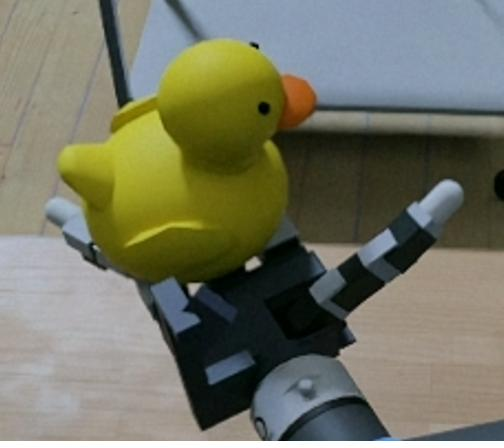

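Call:
execute_actions(
  actions=[
    [[0,0,0,0,0,0,-0.754,0,-0.576,-0.696,-0.754,0,-0.576,-0.696,-0.754,0,-0.576,-0.696,-0.714,-0.678,-0.226,-0.168,0.4,-0.6,0,0,0,0,0,0,-0.86,0.0,-0.57,-0.69,-0.7,0.1,-0.55,-0.65,-0.72,0.45,-0.55,-0.65,-0.3,-0.678,-0.3,-0.05,0.4,-0.8]],
    [[0,0,0,0,0,0,-0.754,0,-0.576,-0.696,-0.754,0,-0.576,-0.696,-0.754,0,-0.576,-0.696,-0.714,-0.678,-0.226,-0.168,0.4,-0.6,0,0,0,0,0,0,-0.86,-0.65,-0.57,-0.69,-0.7,0.1,-0.55,-0.65,-0.72,0.45,-0.55,-0.65,-0.3,-0.678,-0.3,-0.05,0.4,-0.5]],
    [[0,0,0,0,0,0,-0.754,0,-0.576,-0.696,-0.754,0,-0.576,-0.696,-0.754,0,-0.576,-0.696,-0.714,-0.678,-0.226,-0.168,0.4,-0.6,0,0,0,0,0,0,-0.72,-0.65,-0.55,-0.65,-0.7,0.1,-0.55,-0.65,-0.72,0.45,-0.55,-0.65,-0.3,-0.678,-0.3,-0.05,0.4,-0.8]],
    [[0,0,0,0,0,0,-0.754,0,-0.576,-0.696,-0.754,0,-0.576,-0.696,-0.754,0,-0.576,-0.696,-0.714,-0.678,-0.226,-0.168,0.4,-0.6,0,0,0,0,0,0,-0.72,-0.65,-0.55,-0.65,-0.86,0.1,-0.57,-0.69,-0.72,0.45,-0.55,-0.65,-0.3,-0.678,-0.3,-0.05,0.4,-0.8]],
    [[0,0,0,0,0,0,-0.754,0,-0.576,-0.696,-0.754,0,-0.576,-0.696,-0.754,0,-0.576,-0.696,-0.714,-0.678,-0.226,-0.168,0.4,-0.6,0,0,0,0,0,0,-0.72,-0.65,-0.55,-0.65,-0.86,-0.5,-0.57,-0.69,-0.72,0.45,-0.55,-0.65,-0.3,-0.678,-0.3,-0.05,0.4,-0.5]],
    [[0,0,0,0,0,0,-0.754,0,-0.576,-0.696,-0.754,0,-0.576,-0.696,-0.754,0,-0.576,-0.696,-0.714,-0.678,-0.226,-0.168,0.4,-0.6,0,0,0,0,0,0,-0.72,-0.65,-0.55,-0.65,-0.71,-0.5,-0.55,-0.65,-0.72,0.45,-0.55,-0.65,-0.3,-0.678,-0.3,-0.05,0.4,-0.8]],
    [[0,0,0,0,0,0,-0.754,0,-0.576,-0.696,-0.754,0,-0.576,-0.696,-0.754,0,-0.576,-0.696,-0.714,-0.678,-0.226,-0.168,0.4,-0.6,0,0,0,0,0,0,-0.72,-0.65,-0.55,-0.65,-0.71,-0.5,-0.55,-0.65,-0.86,0.45,-0.57,-0.69,-0.3,-0.678,-0.3,-0.05,0.4,-0.8]],
    [[0,0,0,0,0,0,-0.754,0,-0.576,-0.696,-0.754,0,-0.576,-0.696,-0.754,0,-0.576,-0.696,-0.714,-0.678,-0.226,-0.168,0.4,-0.6,0,0,0,0,0,0,-0.72,-0.65,-0.55,-0.65,-0.71,-0.5,-0.55,-0.65,-0.86,-0.15,-0.57,-0.69,-0.3,-0.678,-0.3,-0.05,0.4,-0.5]],
    [[0,0,0,0,0,0,-0.754,0,-0.576,-0.696,-0.754,0,-0.576,-0.696,-0.754,0,-0.576,-0.696,-0.714,-0.678,-0.226,-0.168,0.4,-0.6,0,0,0,0,0,0,-0.72,-0.65,-0.55,-0.65,-0.71,-0.5,-0.55,-0.65,-0.72,-0.15,-0.55,-0.65,-0.3,-0.678,-0.3,-0.05,0.4,-0.8]],
    [[0,0,0,0,0,0,-0.754,0,-0.576,-0.696,-0.754,0,-0.576,-0.696,-0.754,0,-0.576,-0.696,-0.714,-0.678,-0.226,-0.168,0.4,-0.6,0,0,0,0,0,0,-0.72,0.0,-0.55,-0.65,-0.71,0.1,-0.55,-0.65,-0.72,0.45,-0.55,-0.65,-0.3,-0.678,-0.3,-0.05,0.4,-0.85]],
    [[0,0,0,0,0,0,-0.754,0,-0.576,-0.696,-0.754,0,-0.576,-0.696,-0.754,0,-0.576,-0.696,-0.714,-0.678,-0.226,-0.168,0.4,-0.6,0,0,0,0,0,0,-0.72,0.0,-0.55,-0.65,-0.71,0.1,-0.55,-0.65,-0.72,0.45,-0.55,-0.65,-0.3,-0.678,-0.3,-0.05,0.4,-0.85]],
    [[0,0,0,0,0,0,-0.754,0,-0.576,-0.696,-0.754,0,-0.576,-0.696,-0.754,0,-0.576,-0.696,-0.714,-0.678,-0.226,-0.168,0.4,-0.6,0,0,0,0,0,0,-0.72,0.0,-0.55,-0.65,-0.71,0.1,-0.55,-0.65,-0.72,0.45,-0.55,-0.65,-0.3,-0.678,-0.3,-0.05,0.4,-0.85]],
    [[0,0,0,0,0,0,-0.754,0,-0.576,-0.696,-0.754,0,-0.576,-0.696,-0.754,0,-0.576,-0.696,-0.714,-0.678,-0.226,-0.168,0.4,-0.6,0,0,0,0,0,0,-0.72,0.0,-0.55,-0.65,-0.71,0.1,-0.55,-0.65,-0.72,0.45,-0.55,-0.65,-0.3,-0.678,-0.3,-0.05,0.4,-0.85]],
  ],
  cameras=["cam_head_left","cam_head_right"],
)

Call:
zoom_image(
  camera="cam_head_left",
  region=[150, 130, 310, 270],
)

Call:
zoom_image(
  camera="cam_head_right",
  region=[130, 130, 290, 270],
)

Scene clock: 1459.17 s.
left_arm: end_effector_position=(+0.3020, +0.2719, +0.2125) hand_goal=(-0.754, +0.000, -0.576, -0.696, -0.754, +0.000, -0.576, -0.696, -0.754, +0.000, -0.576, -0.696, -0.714, -0.678, -0.226, -0.168) hand_measured=(-0.754, +0.000, -0.576, -0.696, -0.754, +0.000, -0.576, -0.696, -0.754, +0.000, -0.576, -0.696, -0.714, -0.678, -0.222, -0.168) hand_current_ma=(+1, +0, -1, +0, +1, +0, -1, +0, +1, +0, -1, +0, +0, +1, +6, +0) hand_state=(goal, goal, goal, goal, goal, goal, goal, goal, goal, goal, goal, goal, goal, goal, goal, goal) hand_current_limit=0.40 hand_speed=-0.60 end_effector_quat_wxyz=(-0.028, -0.270, +0.962, -0.014) | right_arm: end_effector_position=(+0.5170, +0.3297, +0.4189) hand_goal=(-0.720, +0.000, -0.550, -0.650, -0.710, +0.100, -0.550, -0.650, -0.720, +0.450, -0.550, -0.650, -0.300, -0.678, -0.300, -0.050) hand_measured=(-0.748, -0.004, -0.558, -0.654, -0.746, +0.096, -0.558, -0.654, -0.748, +0.448, -0.560, -0.654, -0.308, -0.680, -0.298, -0.052) hand_current_ma=(-92, -5, -20, -10, -124, -6, -21, -9, -92, -4, -24, -9, -18, -4, +3, -4) hand_state=(blocked, goal, goal, goal, blocked, goal, goal, goal, blocked, goal, goal, goal, goal, goal, goal, goal) hand_current_limit=0.40 hand_speed=-0.85 end_effector_quat_wxyz=(+0.386, +0.311, +0.614, +0.614)
Joint positions: left_arm=[3.983 -1.448 -2.049 -1.277 1.576 -1.276] | right_arm=[0.273 -1.172 2.188 -4.213 -1.304 -0.077]
Joint velocities: within noise
Joint torques (N m): left_arm=[-3.01 12.01 26.59 2.66 -0.17 0.72] | right_arm=[1.07 -37.83 -17.2 -4.77 1.06 -0.06]
Wrist force (N): left_arm=[0.3 0.0 -0.4] | right_arm=[-0.1 0.1 -0.2]
Wrist torque (N m): left_arm=[0.03 -0.05 0.04] | right_arm=[0.03 0.02 0.00]
Wrist force, peak (N): left_arm=[0.6 -0.2 -0.5] | right_arm=[-0.3 -0.3 -0.4]
Hand target: left_arm +0.3020, +0.2719, +0.2125; -0.028, -0.270, +0.962, -0.014 | right_arm +0.5170, +0.3297, +0.4189; +0.386, +0.311, +0.614, +0.614
Off the commanded pose: left_arm 0.000 m, 0 deg | right_arm 0.000 m, 0 deg.
Step readings (end_effector_position of left_arm | right_arm):
0: (+0.3020, +0.2719, +0.2125) | (+0.5170, +0.3297, +0.4189)
1: (+0.3020, +0.2719, +0.2125) | (+0.5170, +0.3297, +0.4189)
2: (+0.3020, +0.2719, +0.2125) | (+0.5170, +0.3297, +0.4189)
4: (+0.3020, +0.2719, +0.2125) | (+0.5170, +0.3297, +0.4189)
8: (+0.3020, +0.2719, +0.2125) | (+0.5170, +0.3297, +0.4189)
15: (+0.3020, +0.2719, +0.2125) | (+0.5170, +0.3297, +0.4189)
16: (+0.3020, +0.2719, +0.2125) | (+0.5170, +0.3297, +0.4189)
17: (+0.3020, +0.2719, +0.2125) | (+0.5170, +0.3297, +0.4189)
19: (+0.3020, +0.2719, +0.2125) | (+0.5170, +0.3297, +0.4189)
23: (+0.3020, +0.2719, +0.2125) | (+0.5170, +0.3297, +0.4189)
30: (+0.3020, +0.2719, +0.2125) | (+0.5170, +0.3297, +0.4189)
31: (+0.3020, +0.2719, +0.2125) | (+0.5170, +0.3297, +0.4189)
32: (+0.3020, +0.2719, +0.2125) | (+0.5170, +0.3297, +0.4189)
34: (+0.3020, +0.2719, +0.2125) | (+0.5170, +0.3297, +0.4189)
38: (+0.3020, +0.2719, +0.2125) | (+0.5170, +0.3297, +0.4189)
45: (+0.3020, +0.2719, +0.2125) | (+0.5170, +0.3297, +0.4189)
46: (+0.3020, +0.2719, +0.2125) | (+0.5170, +0.3297, +0.4189)
47: (+0.3020, +0.2719, +0.2125) | (+0.5170, +0.3297, +0.4189)
49: (+0.3020, +0.2719, +0.2125) | (+0.5170, +0.3297, +0.4189)
53: (+0.3020, +0.2719, +0.2125) | (+0.5170, +0.3297, +0.4189)
60: (+0.3020, +0.2719, +0.2125) | (+0.5170, +0.3297, +0.4189)
61: (+0.3020, +0.2719, +0.2125) | (+0.5170, +0.3297, +0.4189)
62: (+0.3020, +0.2719, +0.2125) | (+0.5170, +0.3297, +0.4189)
64: (+0.3020, +0.2719, +0.2125) | (+0.5170, +0.3297, +0.4189)
68: (+0.3020, +0.2719, +0.2125) | (+0.5170, +0.3297, +0.4189)
75: (+0.3020, +0.2719, +0.2125) | (+0.5170, +0.3297, +0.4189)
76: (+0.3020, +0.2719, +0.2125) | (+0.5170, +0.3297, +0.4189)
77: (+0.3020, +0.2719, +0.2125) | (+0.5170, +0.3297, +0.4189)
79: (+0.3020, +0.2719, +0.2125) | (+0.5170, +0.3297, +0.4189)
83: (+0.3020, +0.2719, +0.2125) | (+0.5170, +0.3297, +0.4189)
90: (+0.3020, +0.2719, +0.2125) | (+0.5170, +0.3297, +0.4189)
91: (+0.3020, +0.2719, +0.2125) | (+0.5170, +0.3297, +0.4189)
92: (+0.3020, +0.2719, +0.2125) | (+0.5170, +0.3297, +0.4189)
94: (+0.3020, +0.2719, +0.2125) | (+0.5170, +0.3297, +0.4189)
98: (+0.3020, +0.2719, +0.2125) | (+0.5170, +0.3297, +0.4189)
105: (+0.3020, +0.2719, +0.2125) | (+0.5170, +0.3297, +0.4189)
106: (+0.3020, +0.2719, +0.2125) | (+0.5170, +0.3297, +0.4189)
107: (+0.3020, +0.2719, +0.2125) | (+0.5170, +0.3297, +0.4189)
109: (+0.3020, +0.2719, +0.2125) | (+0.5170, +0.3297, +0.4189)
113: (+0.3020, +0.2719, +0.2125) | (+0.5170, +0.3297, +0.4189)
120: (+0.3020, +0.2719, +0.2125) | (+0.5170, +0.3297, +0.4189)
121: (+0.3020, +0.2719, +0.2125) | (+0.5170, +0.3297, +0.4189)
122: (+0.3020, +0.2719, +0.2125) | (+0.5170, +0.3297, +0.4189)
124: (+0.3020, +0.2719, +0.2125) | (+0.5170, +0.3297, +0.4189)
128: (+0.3020, +0.2719, +0.2125) | (+0.5170, +0.3297, +0.4189)
135: (+0.3020, +0.2719, +0.2125) | (+0.5170, +0.3297, +0.4189)
136: (+0.3020, +0.2719, +0.2125) | (+0.5170, +0.3297, +0.4189)
137: (+0.3020, +0.2719, +0.2125) | (+0.5170, +0.3297, +0.4189)
139: (+0.3020, +0.2719, +0.2125) | (+0.5170, +0.3297, +0.4189)
143: (+0.3020, +0.2719, +0.2125) | (+0.5170, +0.3297, +0.4189)
150: (+0.3020, +0.2719, +0.2125) | (+0.5170, +0.3297, +0.4189)
151: (+0.3020, +0.2719, +0.2125) | (+0.5170, +0.3297, +0.4189)
152: (+0.3020, +0.2719, +0.2125) | (+0.5170, +0.3297, +0.4189)
154: (+0.3020, +0.2719, +0.2125) | (+0.5170, +0.3297, +0.4189)
158: (+0.3020, +0.2719, +0.2125) | (+0.5170, +0.3297, +0.4189)
165: (+0.3020, +0.2719, +0.2125) | (+0.5170, +0.3297, +0.4189)
166: (+0.3020, +0.2719, +0.2125) | (+0.5170, +0.3297, +0.4189)
167: (+0.3020, +0.2719, +0.2125) | (+0.5170, +0.3297, +0.4189)
169: (+0.3020, +0.2719, +0.2125) | (+0.5170, +0.3297, +0.4189)
173: (+0.3020, +0.2719, +0.2125) | (+0.5170, +0.3297, +0.4189)
180: (+0.3020, +0.2719, +0.2125) | (+0.5170, +0.3297, +0.4189)
181: (+0.3020, +0.2719, +0.2125) | (+0.5170, +0.3297, +0.4189)
182: (+0.3020, +0.2719, +0.2125) | (+0.5170, +0.3297, +0.4189)
184: (+0.3020, +0.2719, +0.2125) | (+0.5170, +0.3297, +0.4189)
The list stops here: 2 later lines are left out.
Images, in order (width x height): cam_head_left 504x504, cam_head_right 504x504.

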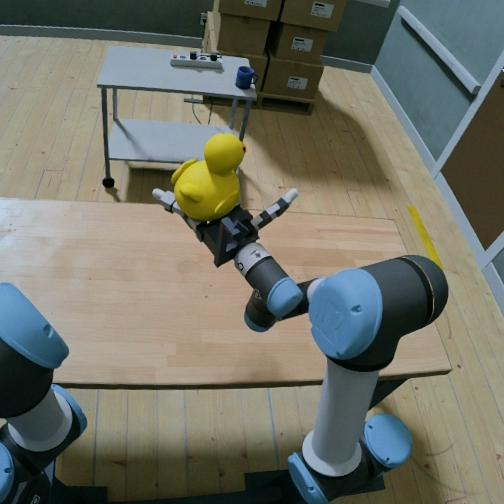

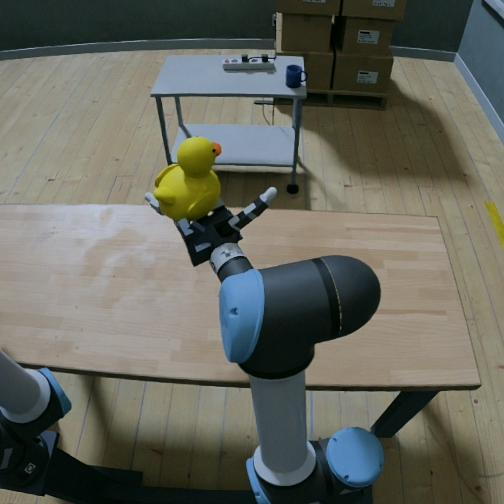

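Scaled by 3.150 from the camera's 504x504 image, which has a finer 720x720 frame.

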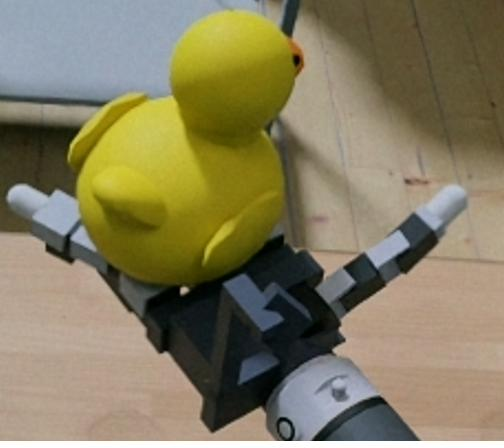

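Scaled by 3.150 from the camera's 504x504 image, which has a finer 720x720 frame.

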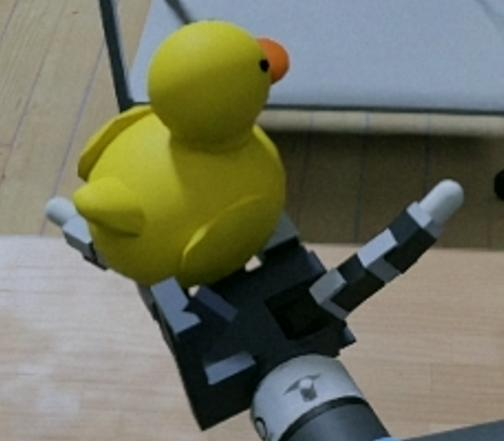

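Call:
execute_actions(
  actions=[
    [[0,0,0,0,0,0,-0.754,0,-0.576,-0.696,-0.754,0,-0.576,-0.696,-0.754,0,-0.576,-0.696,-0.714,-0.678,-0.226,-0.168,0.4,-0.6,0,0,0,0,0,0,-0.72,-0.3,-0.55,-0.65,-0.71,-0.2,-0.55,-0.65,-0.72,0.15,-0.55,-0.65,-0.3,-0.678,-0.3,-0.05,0.4,-0.85]],
    [[0,0,0,0,0,0,-0.754,0,-0.576,-0.696,-0.754,0,-0.576,-0.696,-0.754,0,-0.576,-0.696,-0.714,-0.678,-0.226,-0.168,0.4,-0.6,0,0,0,0,0,0,-0.72,-0.3,-0.55,-0.65,-0.71,-0.2,-0.55,-0.65,-0.72,0.15,-0.55,-0.65,-0.3,-0.678,-0.3,-0.05,0.4,-0.85]],
  ],
  cameras=["cam_head_left","cam_head_right"],
)

Call:
zoom_image(
  camera="cam_head_left",
  region=[150, 130, 310, 270],
)

Call:
zoom_image(
  camera="cam_head_right",
  region=[130, 130, 290, 270],
)

Scene clock: 1474.27 s.
left_arm: end_effector_position=(+0.3020, +0.2719, +0.2125) hand_goal=(-0.754, +0.000, -0.576, -0.696, -0.754, +0.000, -0.576, -0.696, -0.754, +0.000, -0.576, -0.696, -0.714, -0.678, -0.226, -0.168) hand_measured=(-0.754, +0.000, -0.576, -0.696, -0.754, +0.000, -0.576, -0.696, -0.754, +0.000, -0.576, -0.696, -0.714, -0.678, -0.222, -0.168) hand_current_ma=(+1, +0, -1, +0, +1, +0, -1, +0, +1, +0, -1, +0, +0, +1, +6, +0) hand_state=(goal, goal, goal, goal, goal, goal, goal, goal, goal, goal, goal, goal, goal, goal, goal, goal) hand_current_limit=0.40 hand_speed=-0.60 end_effector_quat_wxyz=(-0.028, -0.270, +0.962, -0.014) | right_arm: end_effector_position=(+0.5170, +0.3297, +0.4189) hand_goal=(-0.720, -0.300, -0.550, -0.650, -0.710, -0.200, -0.550, -0.650, -0.720, +0.150, -0.550, -0.650, -0.300, -0.678, -0.300, -0.050) hand_measured=(-0.748, -0.296, -0.558, -0.654, -0.746, -0.194, -0.558, -0.654, -0.748, +0.154, -0.560, -0.654, -0.308, -0.680, -0.298, -0.052) hand_current_ma=(-92, +8, -20, -10, -124, +11, -21, -9, -92, +8, -24, -9, -18, -4, +3, -4) hand_state=(blocked, goal, goal, goal, blocked, goal, goal, goal, blocked, goal, goal, goal, goal, goal, goal, goal) hand_current_limit=0.40 hand_speed=-0.85 end_effector_quat_wxyz=(+0.386, +0.311, +0.614, +0.614)
Joint positions: left_arm=[3.983 -1.448 -2.049 -1.277 1.576 -1.276] | right_arm=[0.273 -1.172 2.188 -4.213 -1.304 -0.077]
Joint velocities: within noise
Joint torques (N m): left_arm=[-2.96 12.61 26.57 2.75 -0.2 0.8] | right_arm=[1.9 -38.19 -16.7 -4.61 1.23 -0.37]
Wrist force (N): left_arm=[0.4 -0.2 -0.3] | right_arm=[0.1 0.0 -0.3]
Wrist torque (N m): left_arm=[0.01 -0.06 0.05] | right_arm=[0.04 0.00 0.03]
Wrist force, peak (N): left_arm=[0.7 -0.1 -0.5] | right_arm=[-0.2 -0.4 -0.4]
Hand target: left_arm +0.3020, +0.2719, +0.2125; -0.028, -0.270, +0.962, -0.014 | right_arm +0.5170, +0.3297, +0.4189; +0.386, +0.311, +0.614, +0.614
Off the commanded pose: left_arm 0.000 m, 0 deg | right_arm 0.000 m, 0 deg.
Step readings (end_effector_position of left_arm | right_arm):
0: (+0.3020, +0.2719, +0.2125) | (+0.5170, +0.3297, +0.4189)
1: (+0.3020, +0.2719, +0.2125) | (+0.5170, +0.3297, +0.4189)
2: (+0.3020, +0.2719, +0.2125) | (+0.5170, +0.3297, +0.4189)
4: (+0.3020, +0.2719, +0.2125) | (+0.5170, +0.3297, +0.4189)
8: (+0.3020, +0.2719, +0.2125) | (+0.5170, +0.3297, +0.4189)
15: (+0.3020, +0.2719, +0.2125) | (+0.5170, +0.3297, +0.4189)
16: (+0.3020, +0.2719, +0.2125) | (+0.5170, +0.3297, +0.4189)
17: (+0.3020, +0.2719, +0.2125) | (+0.5170, +0.3297, +0.4189)
19: (+0.3020, +0.2719, +0.2125) | (+0.5170, +0.3297, +0.4189)
23: (+0.3020, +0.2719, +0.2125) | (+0.5170, +0.3297, +0.4189)
30: (+0.3020, +0.2719, +0.2125) | (+0.5170, +0.3297, +0.4189)
Images, in order (width x height): cam_head_left 504x504, cam_head_right 504x504.

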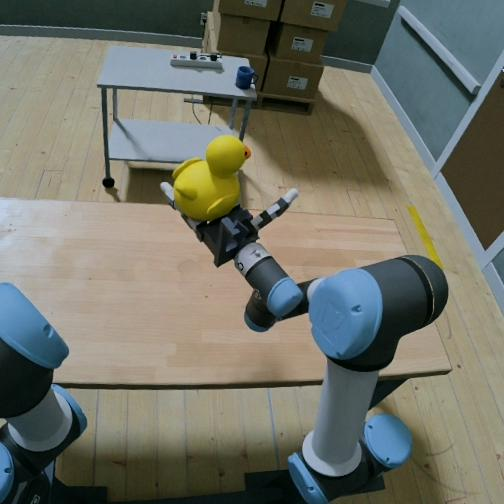

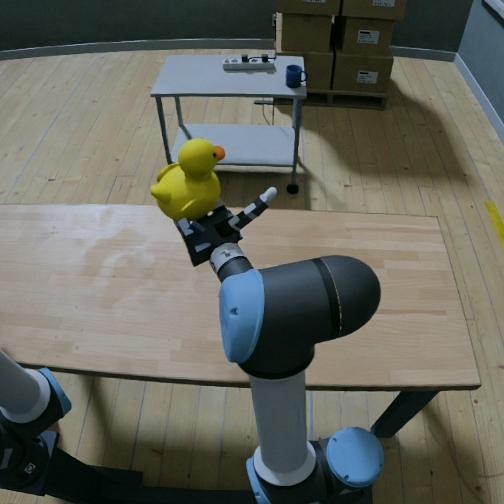

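Scaled by 3.150 from the camera's 504x504 image, which has a finer 720x720 frame.

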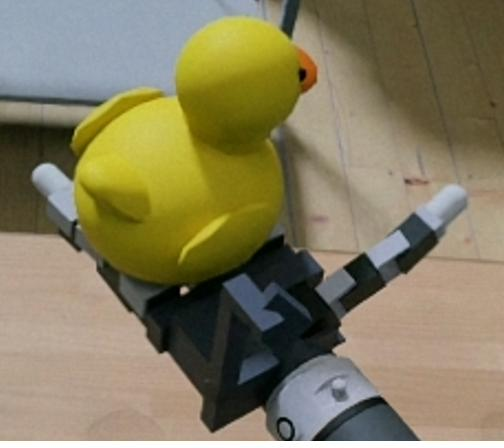

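Scaled by 3.150 from the camera's 504x504 image, which has a finer 720x720 frame.

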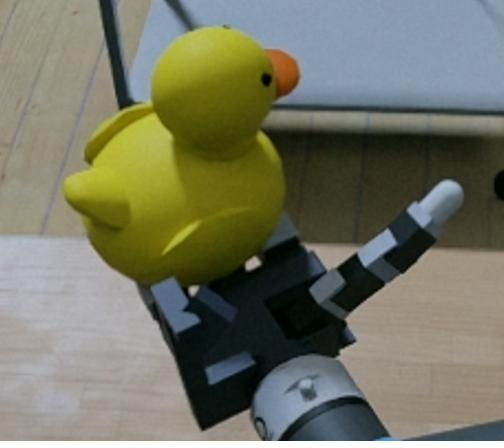

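Call:
execute_actions(
  actions=[
    [[0,0,0,0,0,0,-0.754,0,-0.576,-0.696,-0.754,0,-0.576,-0.696,-0.754,0,-0.576,-0.696,-0.714,-0.678,-0.226,-0.168,0.4,-0.6,0,0,0,0,0,0,-0.72,-0.45,-0.55,-0.65,-0.71,-0.37,-0.55,-0.65,-0.72,0.0,-0.55,-0.65,-0.3,-0.678,-0.3,-0.05,0.4,-0.85]],
    [[0,0,0,0,0,0,-0.754,0,-0.576,-0.696,-0.754,0,-0.576,-0.696,-0.754,0,-0.576,-0.696,-0.714,-0.678,-0.226,-0.168,0.4,-0.6,0,0,0,0,0,0,-0.72,-0.45,-0.55,-0.65,-0.86,-0.37,-0.57,-0.69,-0.72,0.0,-0.55,-0.65,-0.3,-0.678,-0.3,-0.05,0.4,-0.8]],
    [[0,0,0,0,0,0,-0.754,0,-0.576,-0.696,-0.754,0,-0.576,-0.696,-0.754,0,-0.576,-0.696,-0.714,-0.678,-0.226,-0.168,0.4,-0.6,0,0,0,0,0,0,-0.72,-0.45,-0.55,-0.65,-0.86,0.0,-0.57,-0.69,-0.72,0.0,-0.55,-0.65,-0.3,-0.678,-0.3,-0.05,0.4,-0.6]],
    [[0,0,0,0,0,0,-0.754,0,-0.576,-0.696,-0.754,0,-0.576,-0.696,-0.754,0,-0.576,-0.696,-0.714,-0.678,-0.226,-0.168,0.4,-0.6,0,0,0,0,0,0,-0.72,-0.45,-0.55,-0.65,-0.72,0.0,-0.55,-0.65,-0.72,0.0,-0.55,-0.65,-0.3,-0.678,-0.3,-0.05,0.4,-0.8]],
    [[0,0,0,0,0,0,-0.754,0,-0.576,-0.696,-0.754,0,-0.576,-0.696,-0.754,0,-0.576,-0.696,-0.714,-0.678,-0.226,-0.168,0.4,-0.6,0,0,0,0,0,0,-0.86,-0.45,-0.57,-0.69,-0.72,0.0,-0.55,-0.65,-0.72,0.0,-0.55,-0.65,-0.3,-0.678,-0.3,-0.05,0.4,-0.8]],
    [[0,0,0,0,0,0,-0.754,0,-0.576,-0.696,-0.754,0,-0.576,-0.696,-0.754,0,-0.576,-0.696,-0.714,-0.678,-0.226,-0.168,0.4,-0.6,0,0,0,0,0,0,-0.86,0.0,-0.57,-0.69,-0.72,0.0,-0.55,-0.65,-0.72,0.0,-0.55,-0.65,-0.3,-0.678,-0.3,-0.05,0.4,-0.6]],
    [[0,0,0,0,0,0,-0.754,0,-0.576,-0.696,-0.754,0,-0.576,-0.696,-0.754,0,-0.576,-0.696,-0.714,-0.678,-0.226,-0.168,0.4,-0.6,0,0,0,0,0,0,-0.72,0.0,-0.55,-0.65,-0.72,0.0,-0.55,-0.65,-0.72,0.0,-0.55,-0.65,-0.3,-0.678,-0.3,-0.05,0.4,-0.8]],
  ],
  cameras=["cam_head_left","cam_head_right"],
)

Call:
zoom_image(
  camera="cam_head_left",
  region=[150, 130, 310, 270],
)

Call:
zoom_image(
  camera="cam_head_right",
  region=[130, 130, 290, 270],
)

Scene clock: 1547.40 s.
left_arm: end_effector_position=(+0.3020, +0.2719, +0.2125) hand_goal=(-0.754, +0.000, -0.576, -0.696, -0.754, +0.000, -0.576, -0.696, -0.754, +0.000, -0.576, -0.696, -0.714, -0.678, -0.226, -0.168) hand_measured=(-0.754, +0.000, -0.576, -0.696, -0.754, +0.000, -0.576, -0.696, -0.754, +0.000, -0.576, -0.696, -0.714, -0.678, -0.222, -0.168) hand_current_ma=(+1, +0, -1, +0, +1, +0, -1, +0, +1, +0, -1, +0, +0, +1, +6, +0) hand_state=(goal, goal, goal, goal, goal, goal, goal, goal, goal, goal, goal, goal, goal, goal, goal, goal) hand_current_limit=0.40 hand_speed=-0.60 end_effector_quat_wxyz=(-0.028, -0.270, +0.962, -0.014) | right_arm: end_effector_position=(+0.5170, +0.3297, +0.4189) hand_goal=(-0.720, +0.000, -0.550, -0.650, -0.720, +0.000, -0.550, -0.650, -0.720, +0.000, -0.550, -0.650, -0.300, -0.678, -0.300, -0.050) hand_measured=(-0.752, -0.002, -0.558, -0.654, -0.750, -0.002, -0.558, -0.654, -0.748, +0.004, -0.560, -0.654, -0.308, -0.680, -0.298, -0.052) hand_current_ma=(-107, -5, -19, -10, -99, -4, -20, -10, -92, +5, -24, -9, -18, -4, +3, -4) hand_state=(blocked, goal, goal, goal, blocked, goal, goal, goal, blocked, goal, goal, goal, goal, goal, goal, goal) hand_current_limit=0.40 hand_speed=-0.80 end_effector_quat_wxyz=(+0.386, +0.311, +0.614, +0.614)
Joint positions: left_arm=[3.983 -1.448 -2.049 -1.277 1.576 -1.276] | right_arm=[0.273 -1.172 2.188 -4.213 -1.304 -0.077]
Joint velocities: within noise
Joint torques (N m): left_arm=[-4.2 12.15 26.42 2.76 -0.39 0.69] | right_arm=[1.38 -38.02 -14.14 -4.6 1.18 -0.17]
Wrist force (N): left_arm=[0.3 -0.1 -0.3] | right_arm=[0.0 0.1 -0.2]
Wrist torque (N m): left_arm=[0.03 -0.05 0.04] | right_arm=[0.05 0.02 0.01]
Wrist force, peak (N): left_arm=[0.6 -0.2 -0.6] | right_arm=[0.2 -0.1 -0.6]
Hand target: left_arm +0.3020, +0.2719, +0.2125; -0.028, -0.270, +0.962, -0.014 | right_arm +0.5170, +0.3297, +0.4189; +0.386, +0.311, +0.614, +0.614
Off the commanded pose: left_arm 0.000 m, 0 deg | right_arm 0.000 m, 0 deg.
Step readings (end_effector_position of left_arm | right_arm):
0: (+0.3020, +0.2719, +0.2125) | (+0.5170, +0.3297, +0.4189)
1: (+0.3020, +0.2719, +0.2125) | (+0.5170, +0.3297, +0.4189)
2: (+0.3020, +0.2719, +0.2125) | (+0.5170, +0.3297, +0.4189)
4: (+0.3020, +0.2719, +0.2125) | (+0.5170, +0.3297, +0.4189)
8: (+0.3020, +0.2719, +0.2125) | (+0.5170, +0.3297, +0.4189)
15: (+0.3020, +0.2719, +0.2125) | (+0.5170, +0.3297, +0.4189)
16: (+0.3020, +0.2719, +0.2125) | (+0.5170, +0.3297, +0.4189)
17: (+0.3020, +0.2719, +0.2125) | (+0.5170, +0.3297, +0.4189)
19: (+0.3020, +0.2719, +0.2125) | (+0.5170, +0.3297, +0.4189)
23: (+0.3020, +0.2719, +0.2125) | (+0.5170, +0.3297, +0.4189)
30: (+0.3020, +0.2719, +0.2125) | (+0.5170, +0.3297, +0.4189)
31: (+0.3020, +0.2719, +0.2125) | (+0.5170, +0.3297, +0.4189)
32: (+0.3020, +0.2719, +0.2125) | (+0.5170, +0.3297, +0.4189)
34: (+0.3020, +0.2719, +0.2125) | (+0.5170, +0.3297, +0.4189)
38: (+0.3020, +0.2719, +0.2125) | (+0.5170, +0.3297, +0.4189)
45: (+0.3020, +0.2719, +0.2125) | (+0.5170, +0.3297, +0.4189)
46: (+0.3020, +0.2719, +0.2125) | (+0.5170, +0.3297, +0.4189)
47: (+0.3020, +0.2719, +0.2125) | (+0.5170, +0.3297, +0.4189)
49: (+0.3020, +0.2719, +0.2125) | (+0.5170, +0.3297, +0.4189)
53: (+0.3020, +0.2719, +0.2125) | (+0.5170, +0.3297, +0.4189)
60: (+0.3020, +0.2719, +0.2125) | (+0.5170, +0.3297, +0.4189)
61: (+0.3020, +0.2719, +0.2125) | (+0.5170, +0.3297, +0.4189)
62: (+0.3020, +0.2719, +0.2125) | (+0.5170, +0.3297, +0.4189)
64: (+0.3020, +0.2719, +0.2125) | (+0.5170, +0.3297, +0.4189)
68: (+0.3020, +0.2719, +0.2125) | (+0.5170, +0.3297, +0.4189)
75: (+0.3020, +0.2719, +0.2125) | (+0.5170, +0.3297, +0.4189)
76: (+0.3020, +0.2719, +0.2125) | (+0.5170, +0.3297, +0.4189)
77: (+0.3020, +0.2719, +0.2125) | (+0.5170, +0.3297, +0.4189)
79: (+0.3020, +0.2719, +0.2125) | (+0.5170, +0.3297, +0.4189)
83: (+0.3020, +0.2719, +0.2125) | (+0.5170, +0.3297, +0.4189)
90: (+0.3020, +0.2719, +0.2125) | (+0.5170, +0.3297, +0.4189)
91: (+0.3020, +0.2719, +0.2125) | (+0.5170, +0.3297, +0.4189)
92: (+0.3020, +0.2719, +0.2125) | (+0.5170, +0.3297, +0.4189)
94: (+0.3020, +0.2719, +0.2125) | (+0.5170, +0.3297, +0.4189)
98: (+0.3020, +0.2719, +0.2125) | (+0.5170, +0.3297, +0.4189)
105: (+0.3020, +0.2719, +0.2125) | (+0.5170, +0.3297, +0.4189)
Images, in order (width x height): cam_head_left 504x504, cam_head_right 504x504.

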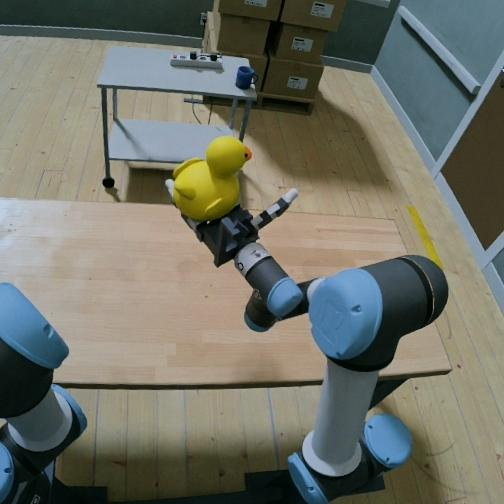

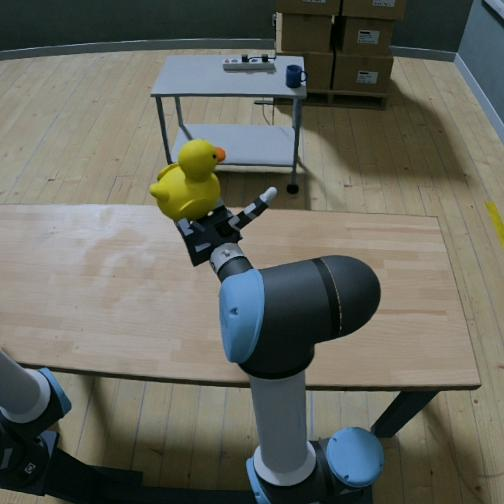

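Scaled by 3.150 from the camera's 504x504 image, which has a finer 720x720 frame.

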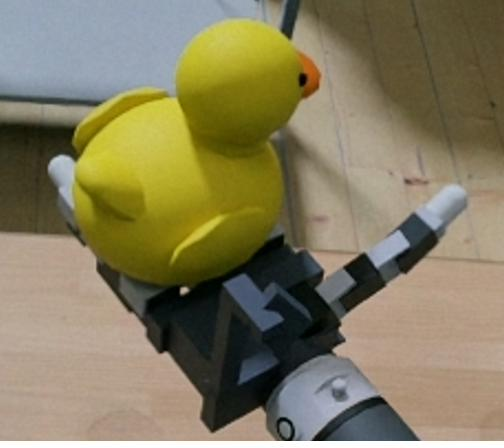

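Scaled by 3.150 from the camera's 504x504 image, which has a finer 720x720 frame.

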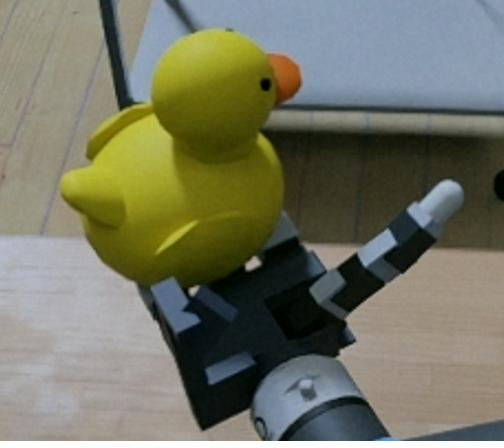

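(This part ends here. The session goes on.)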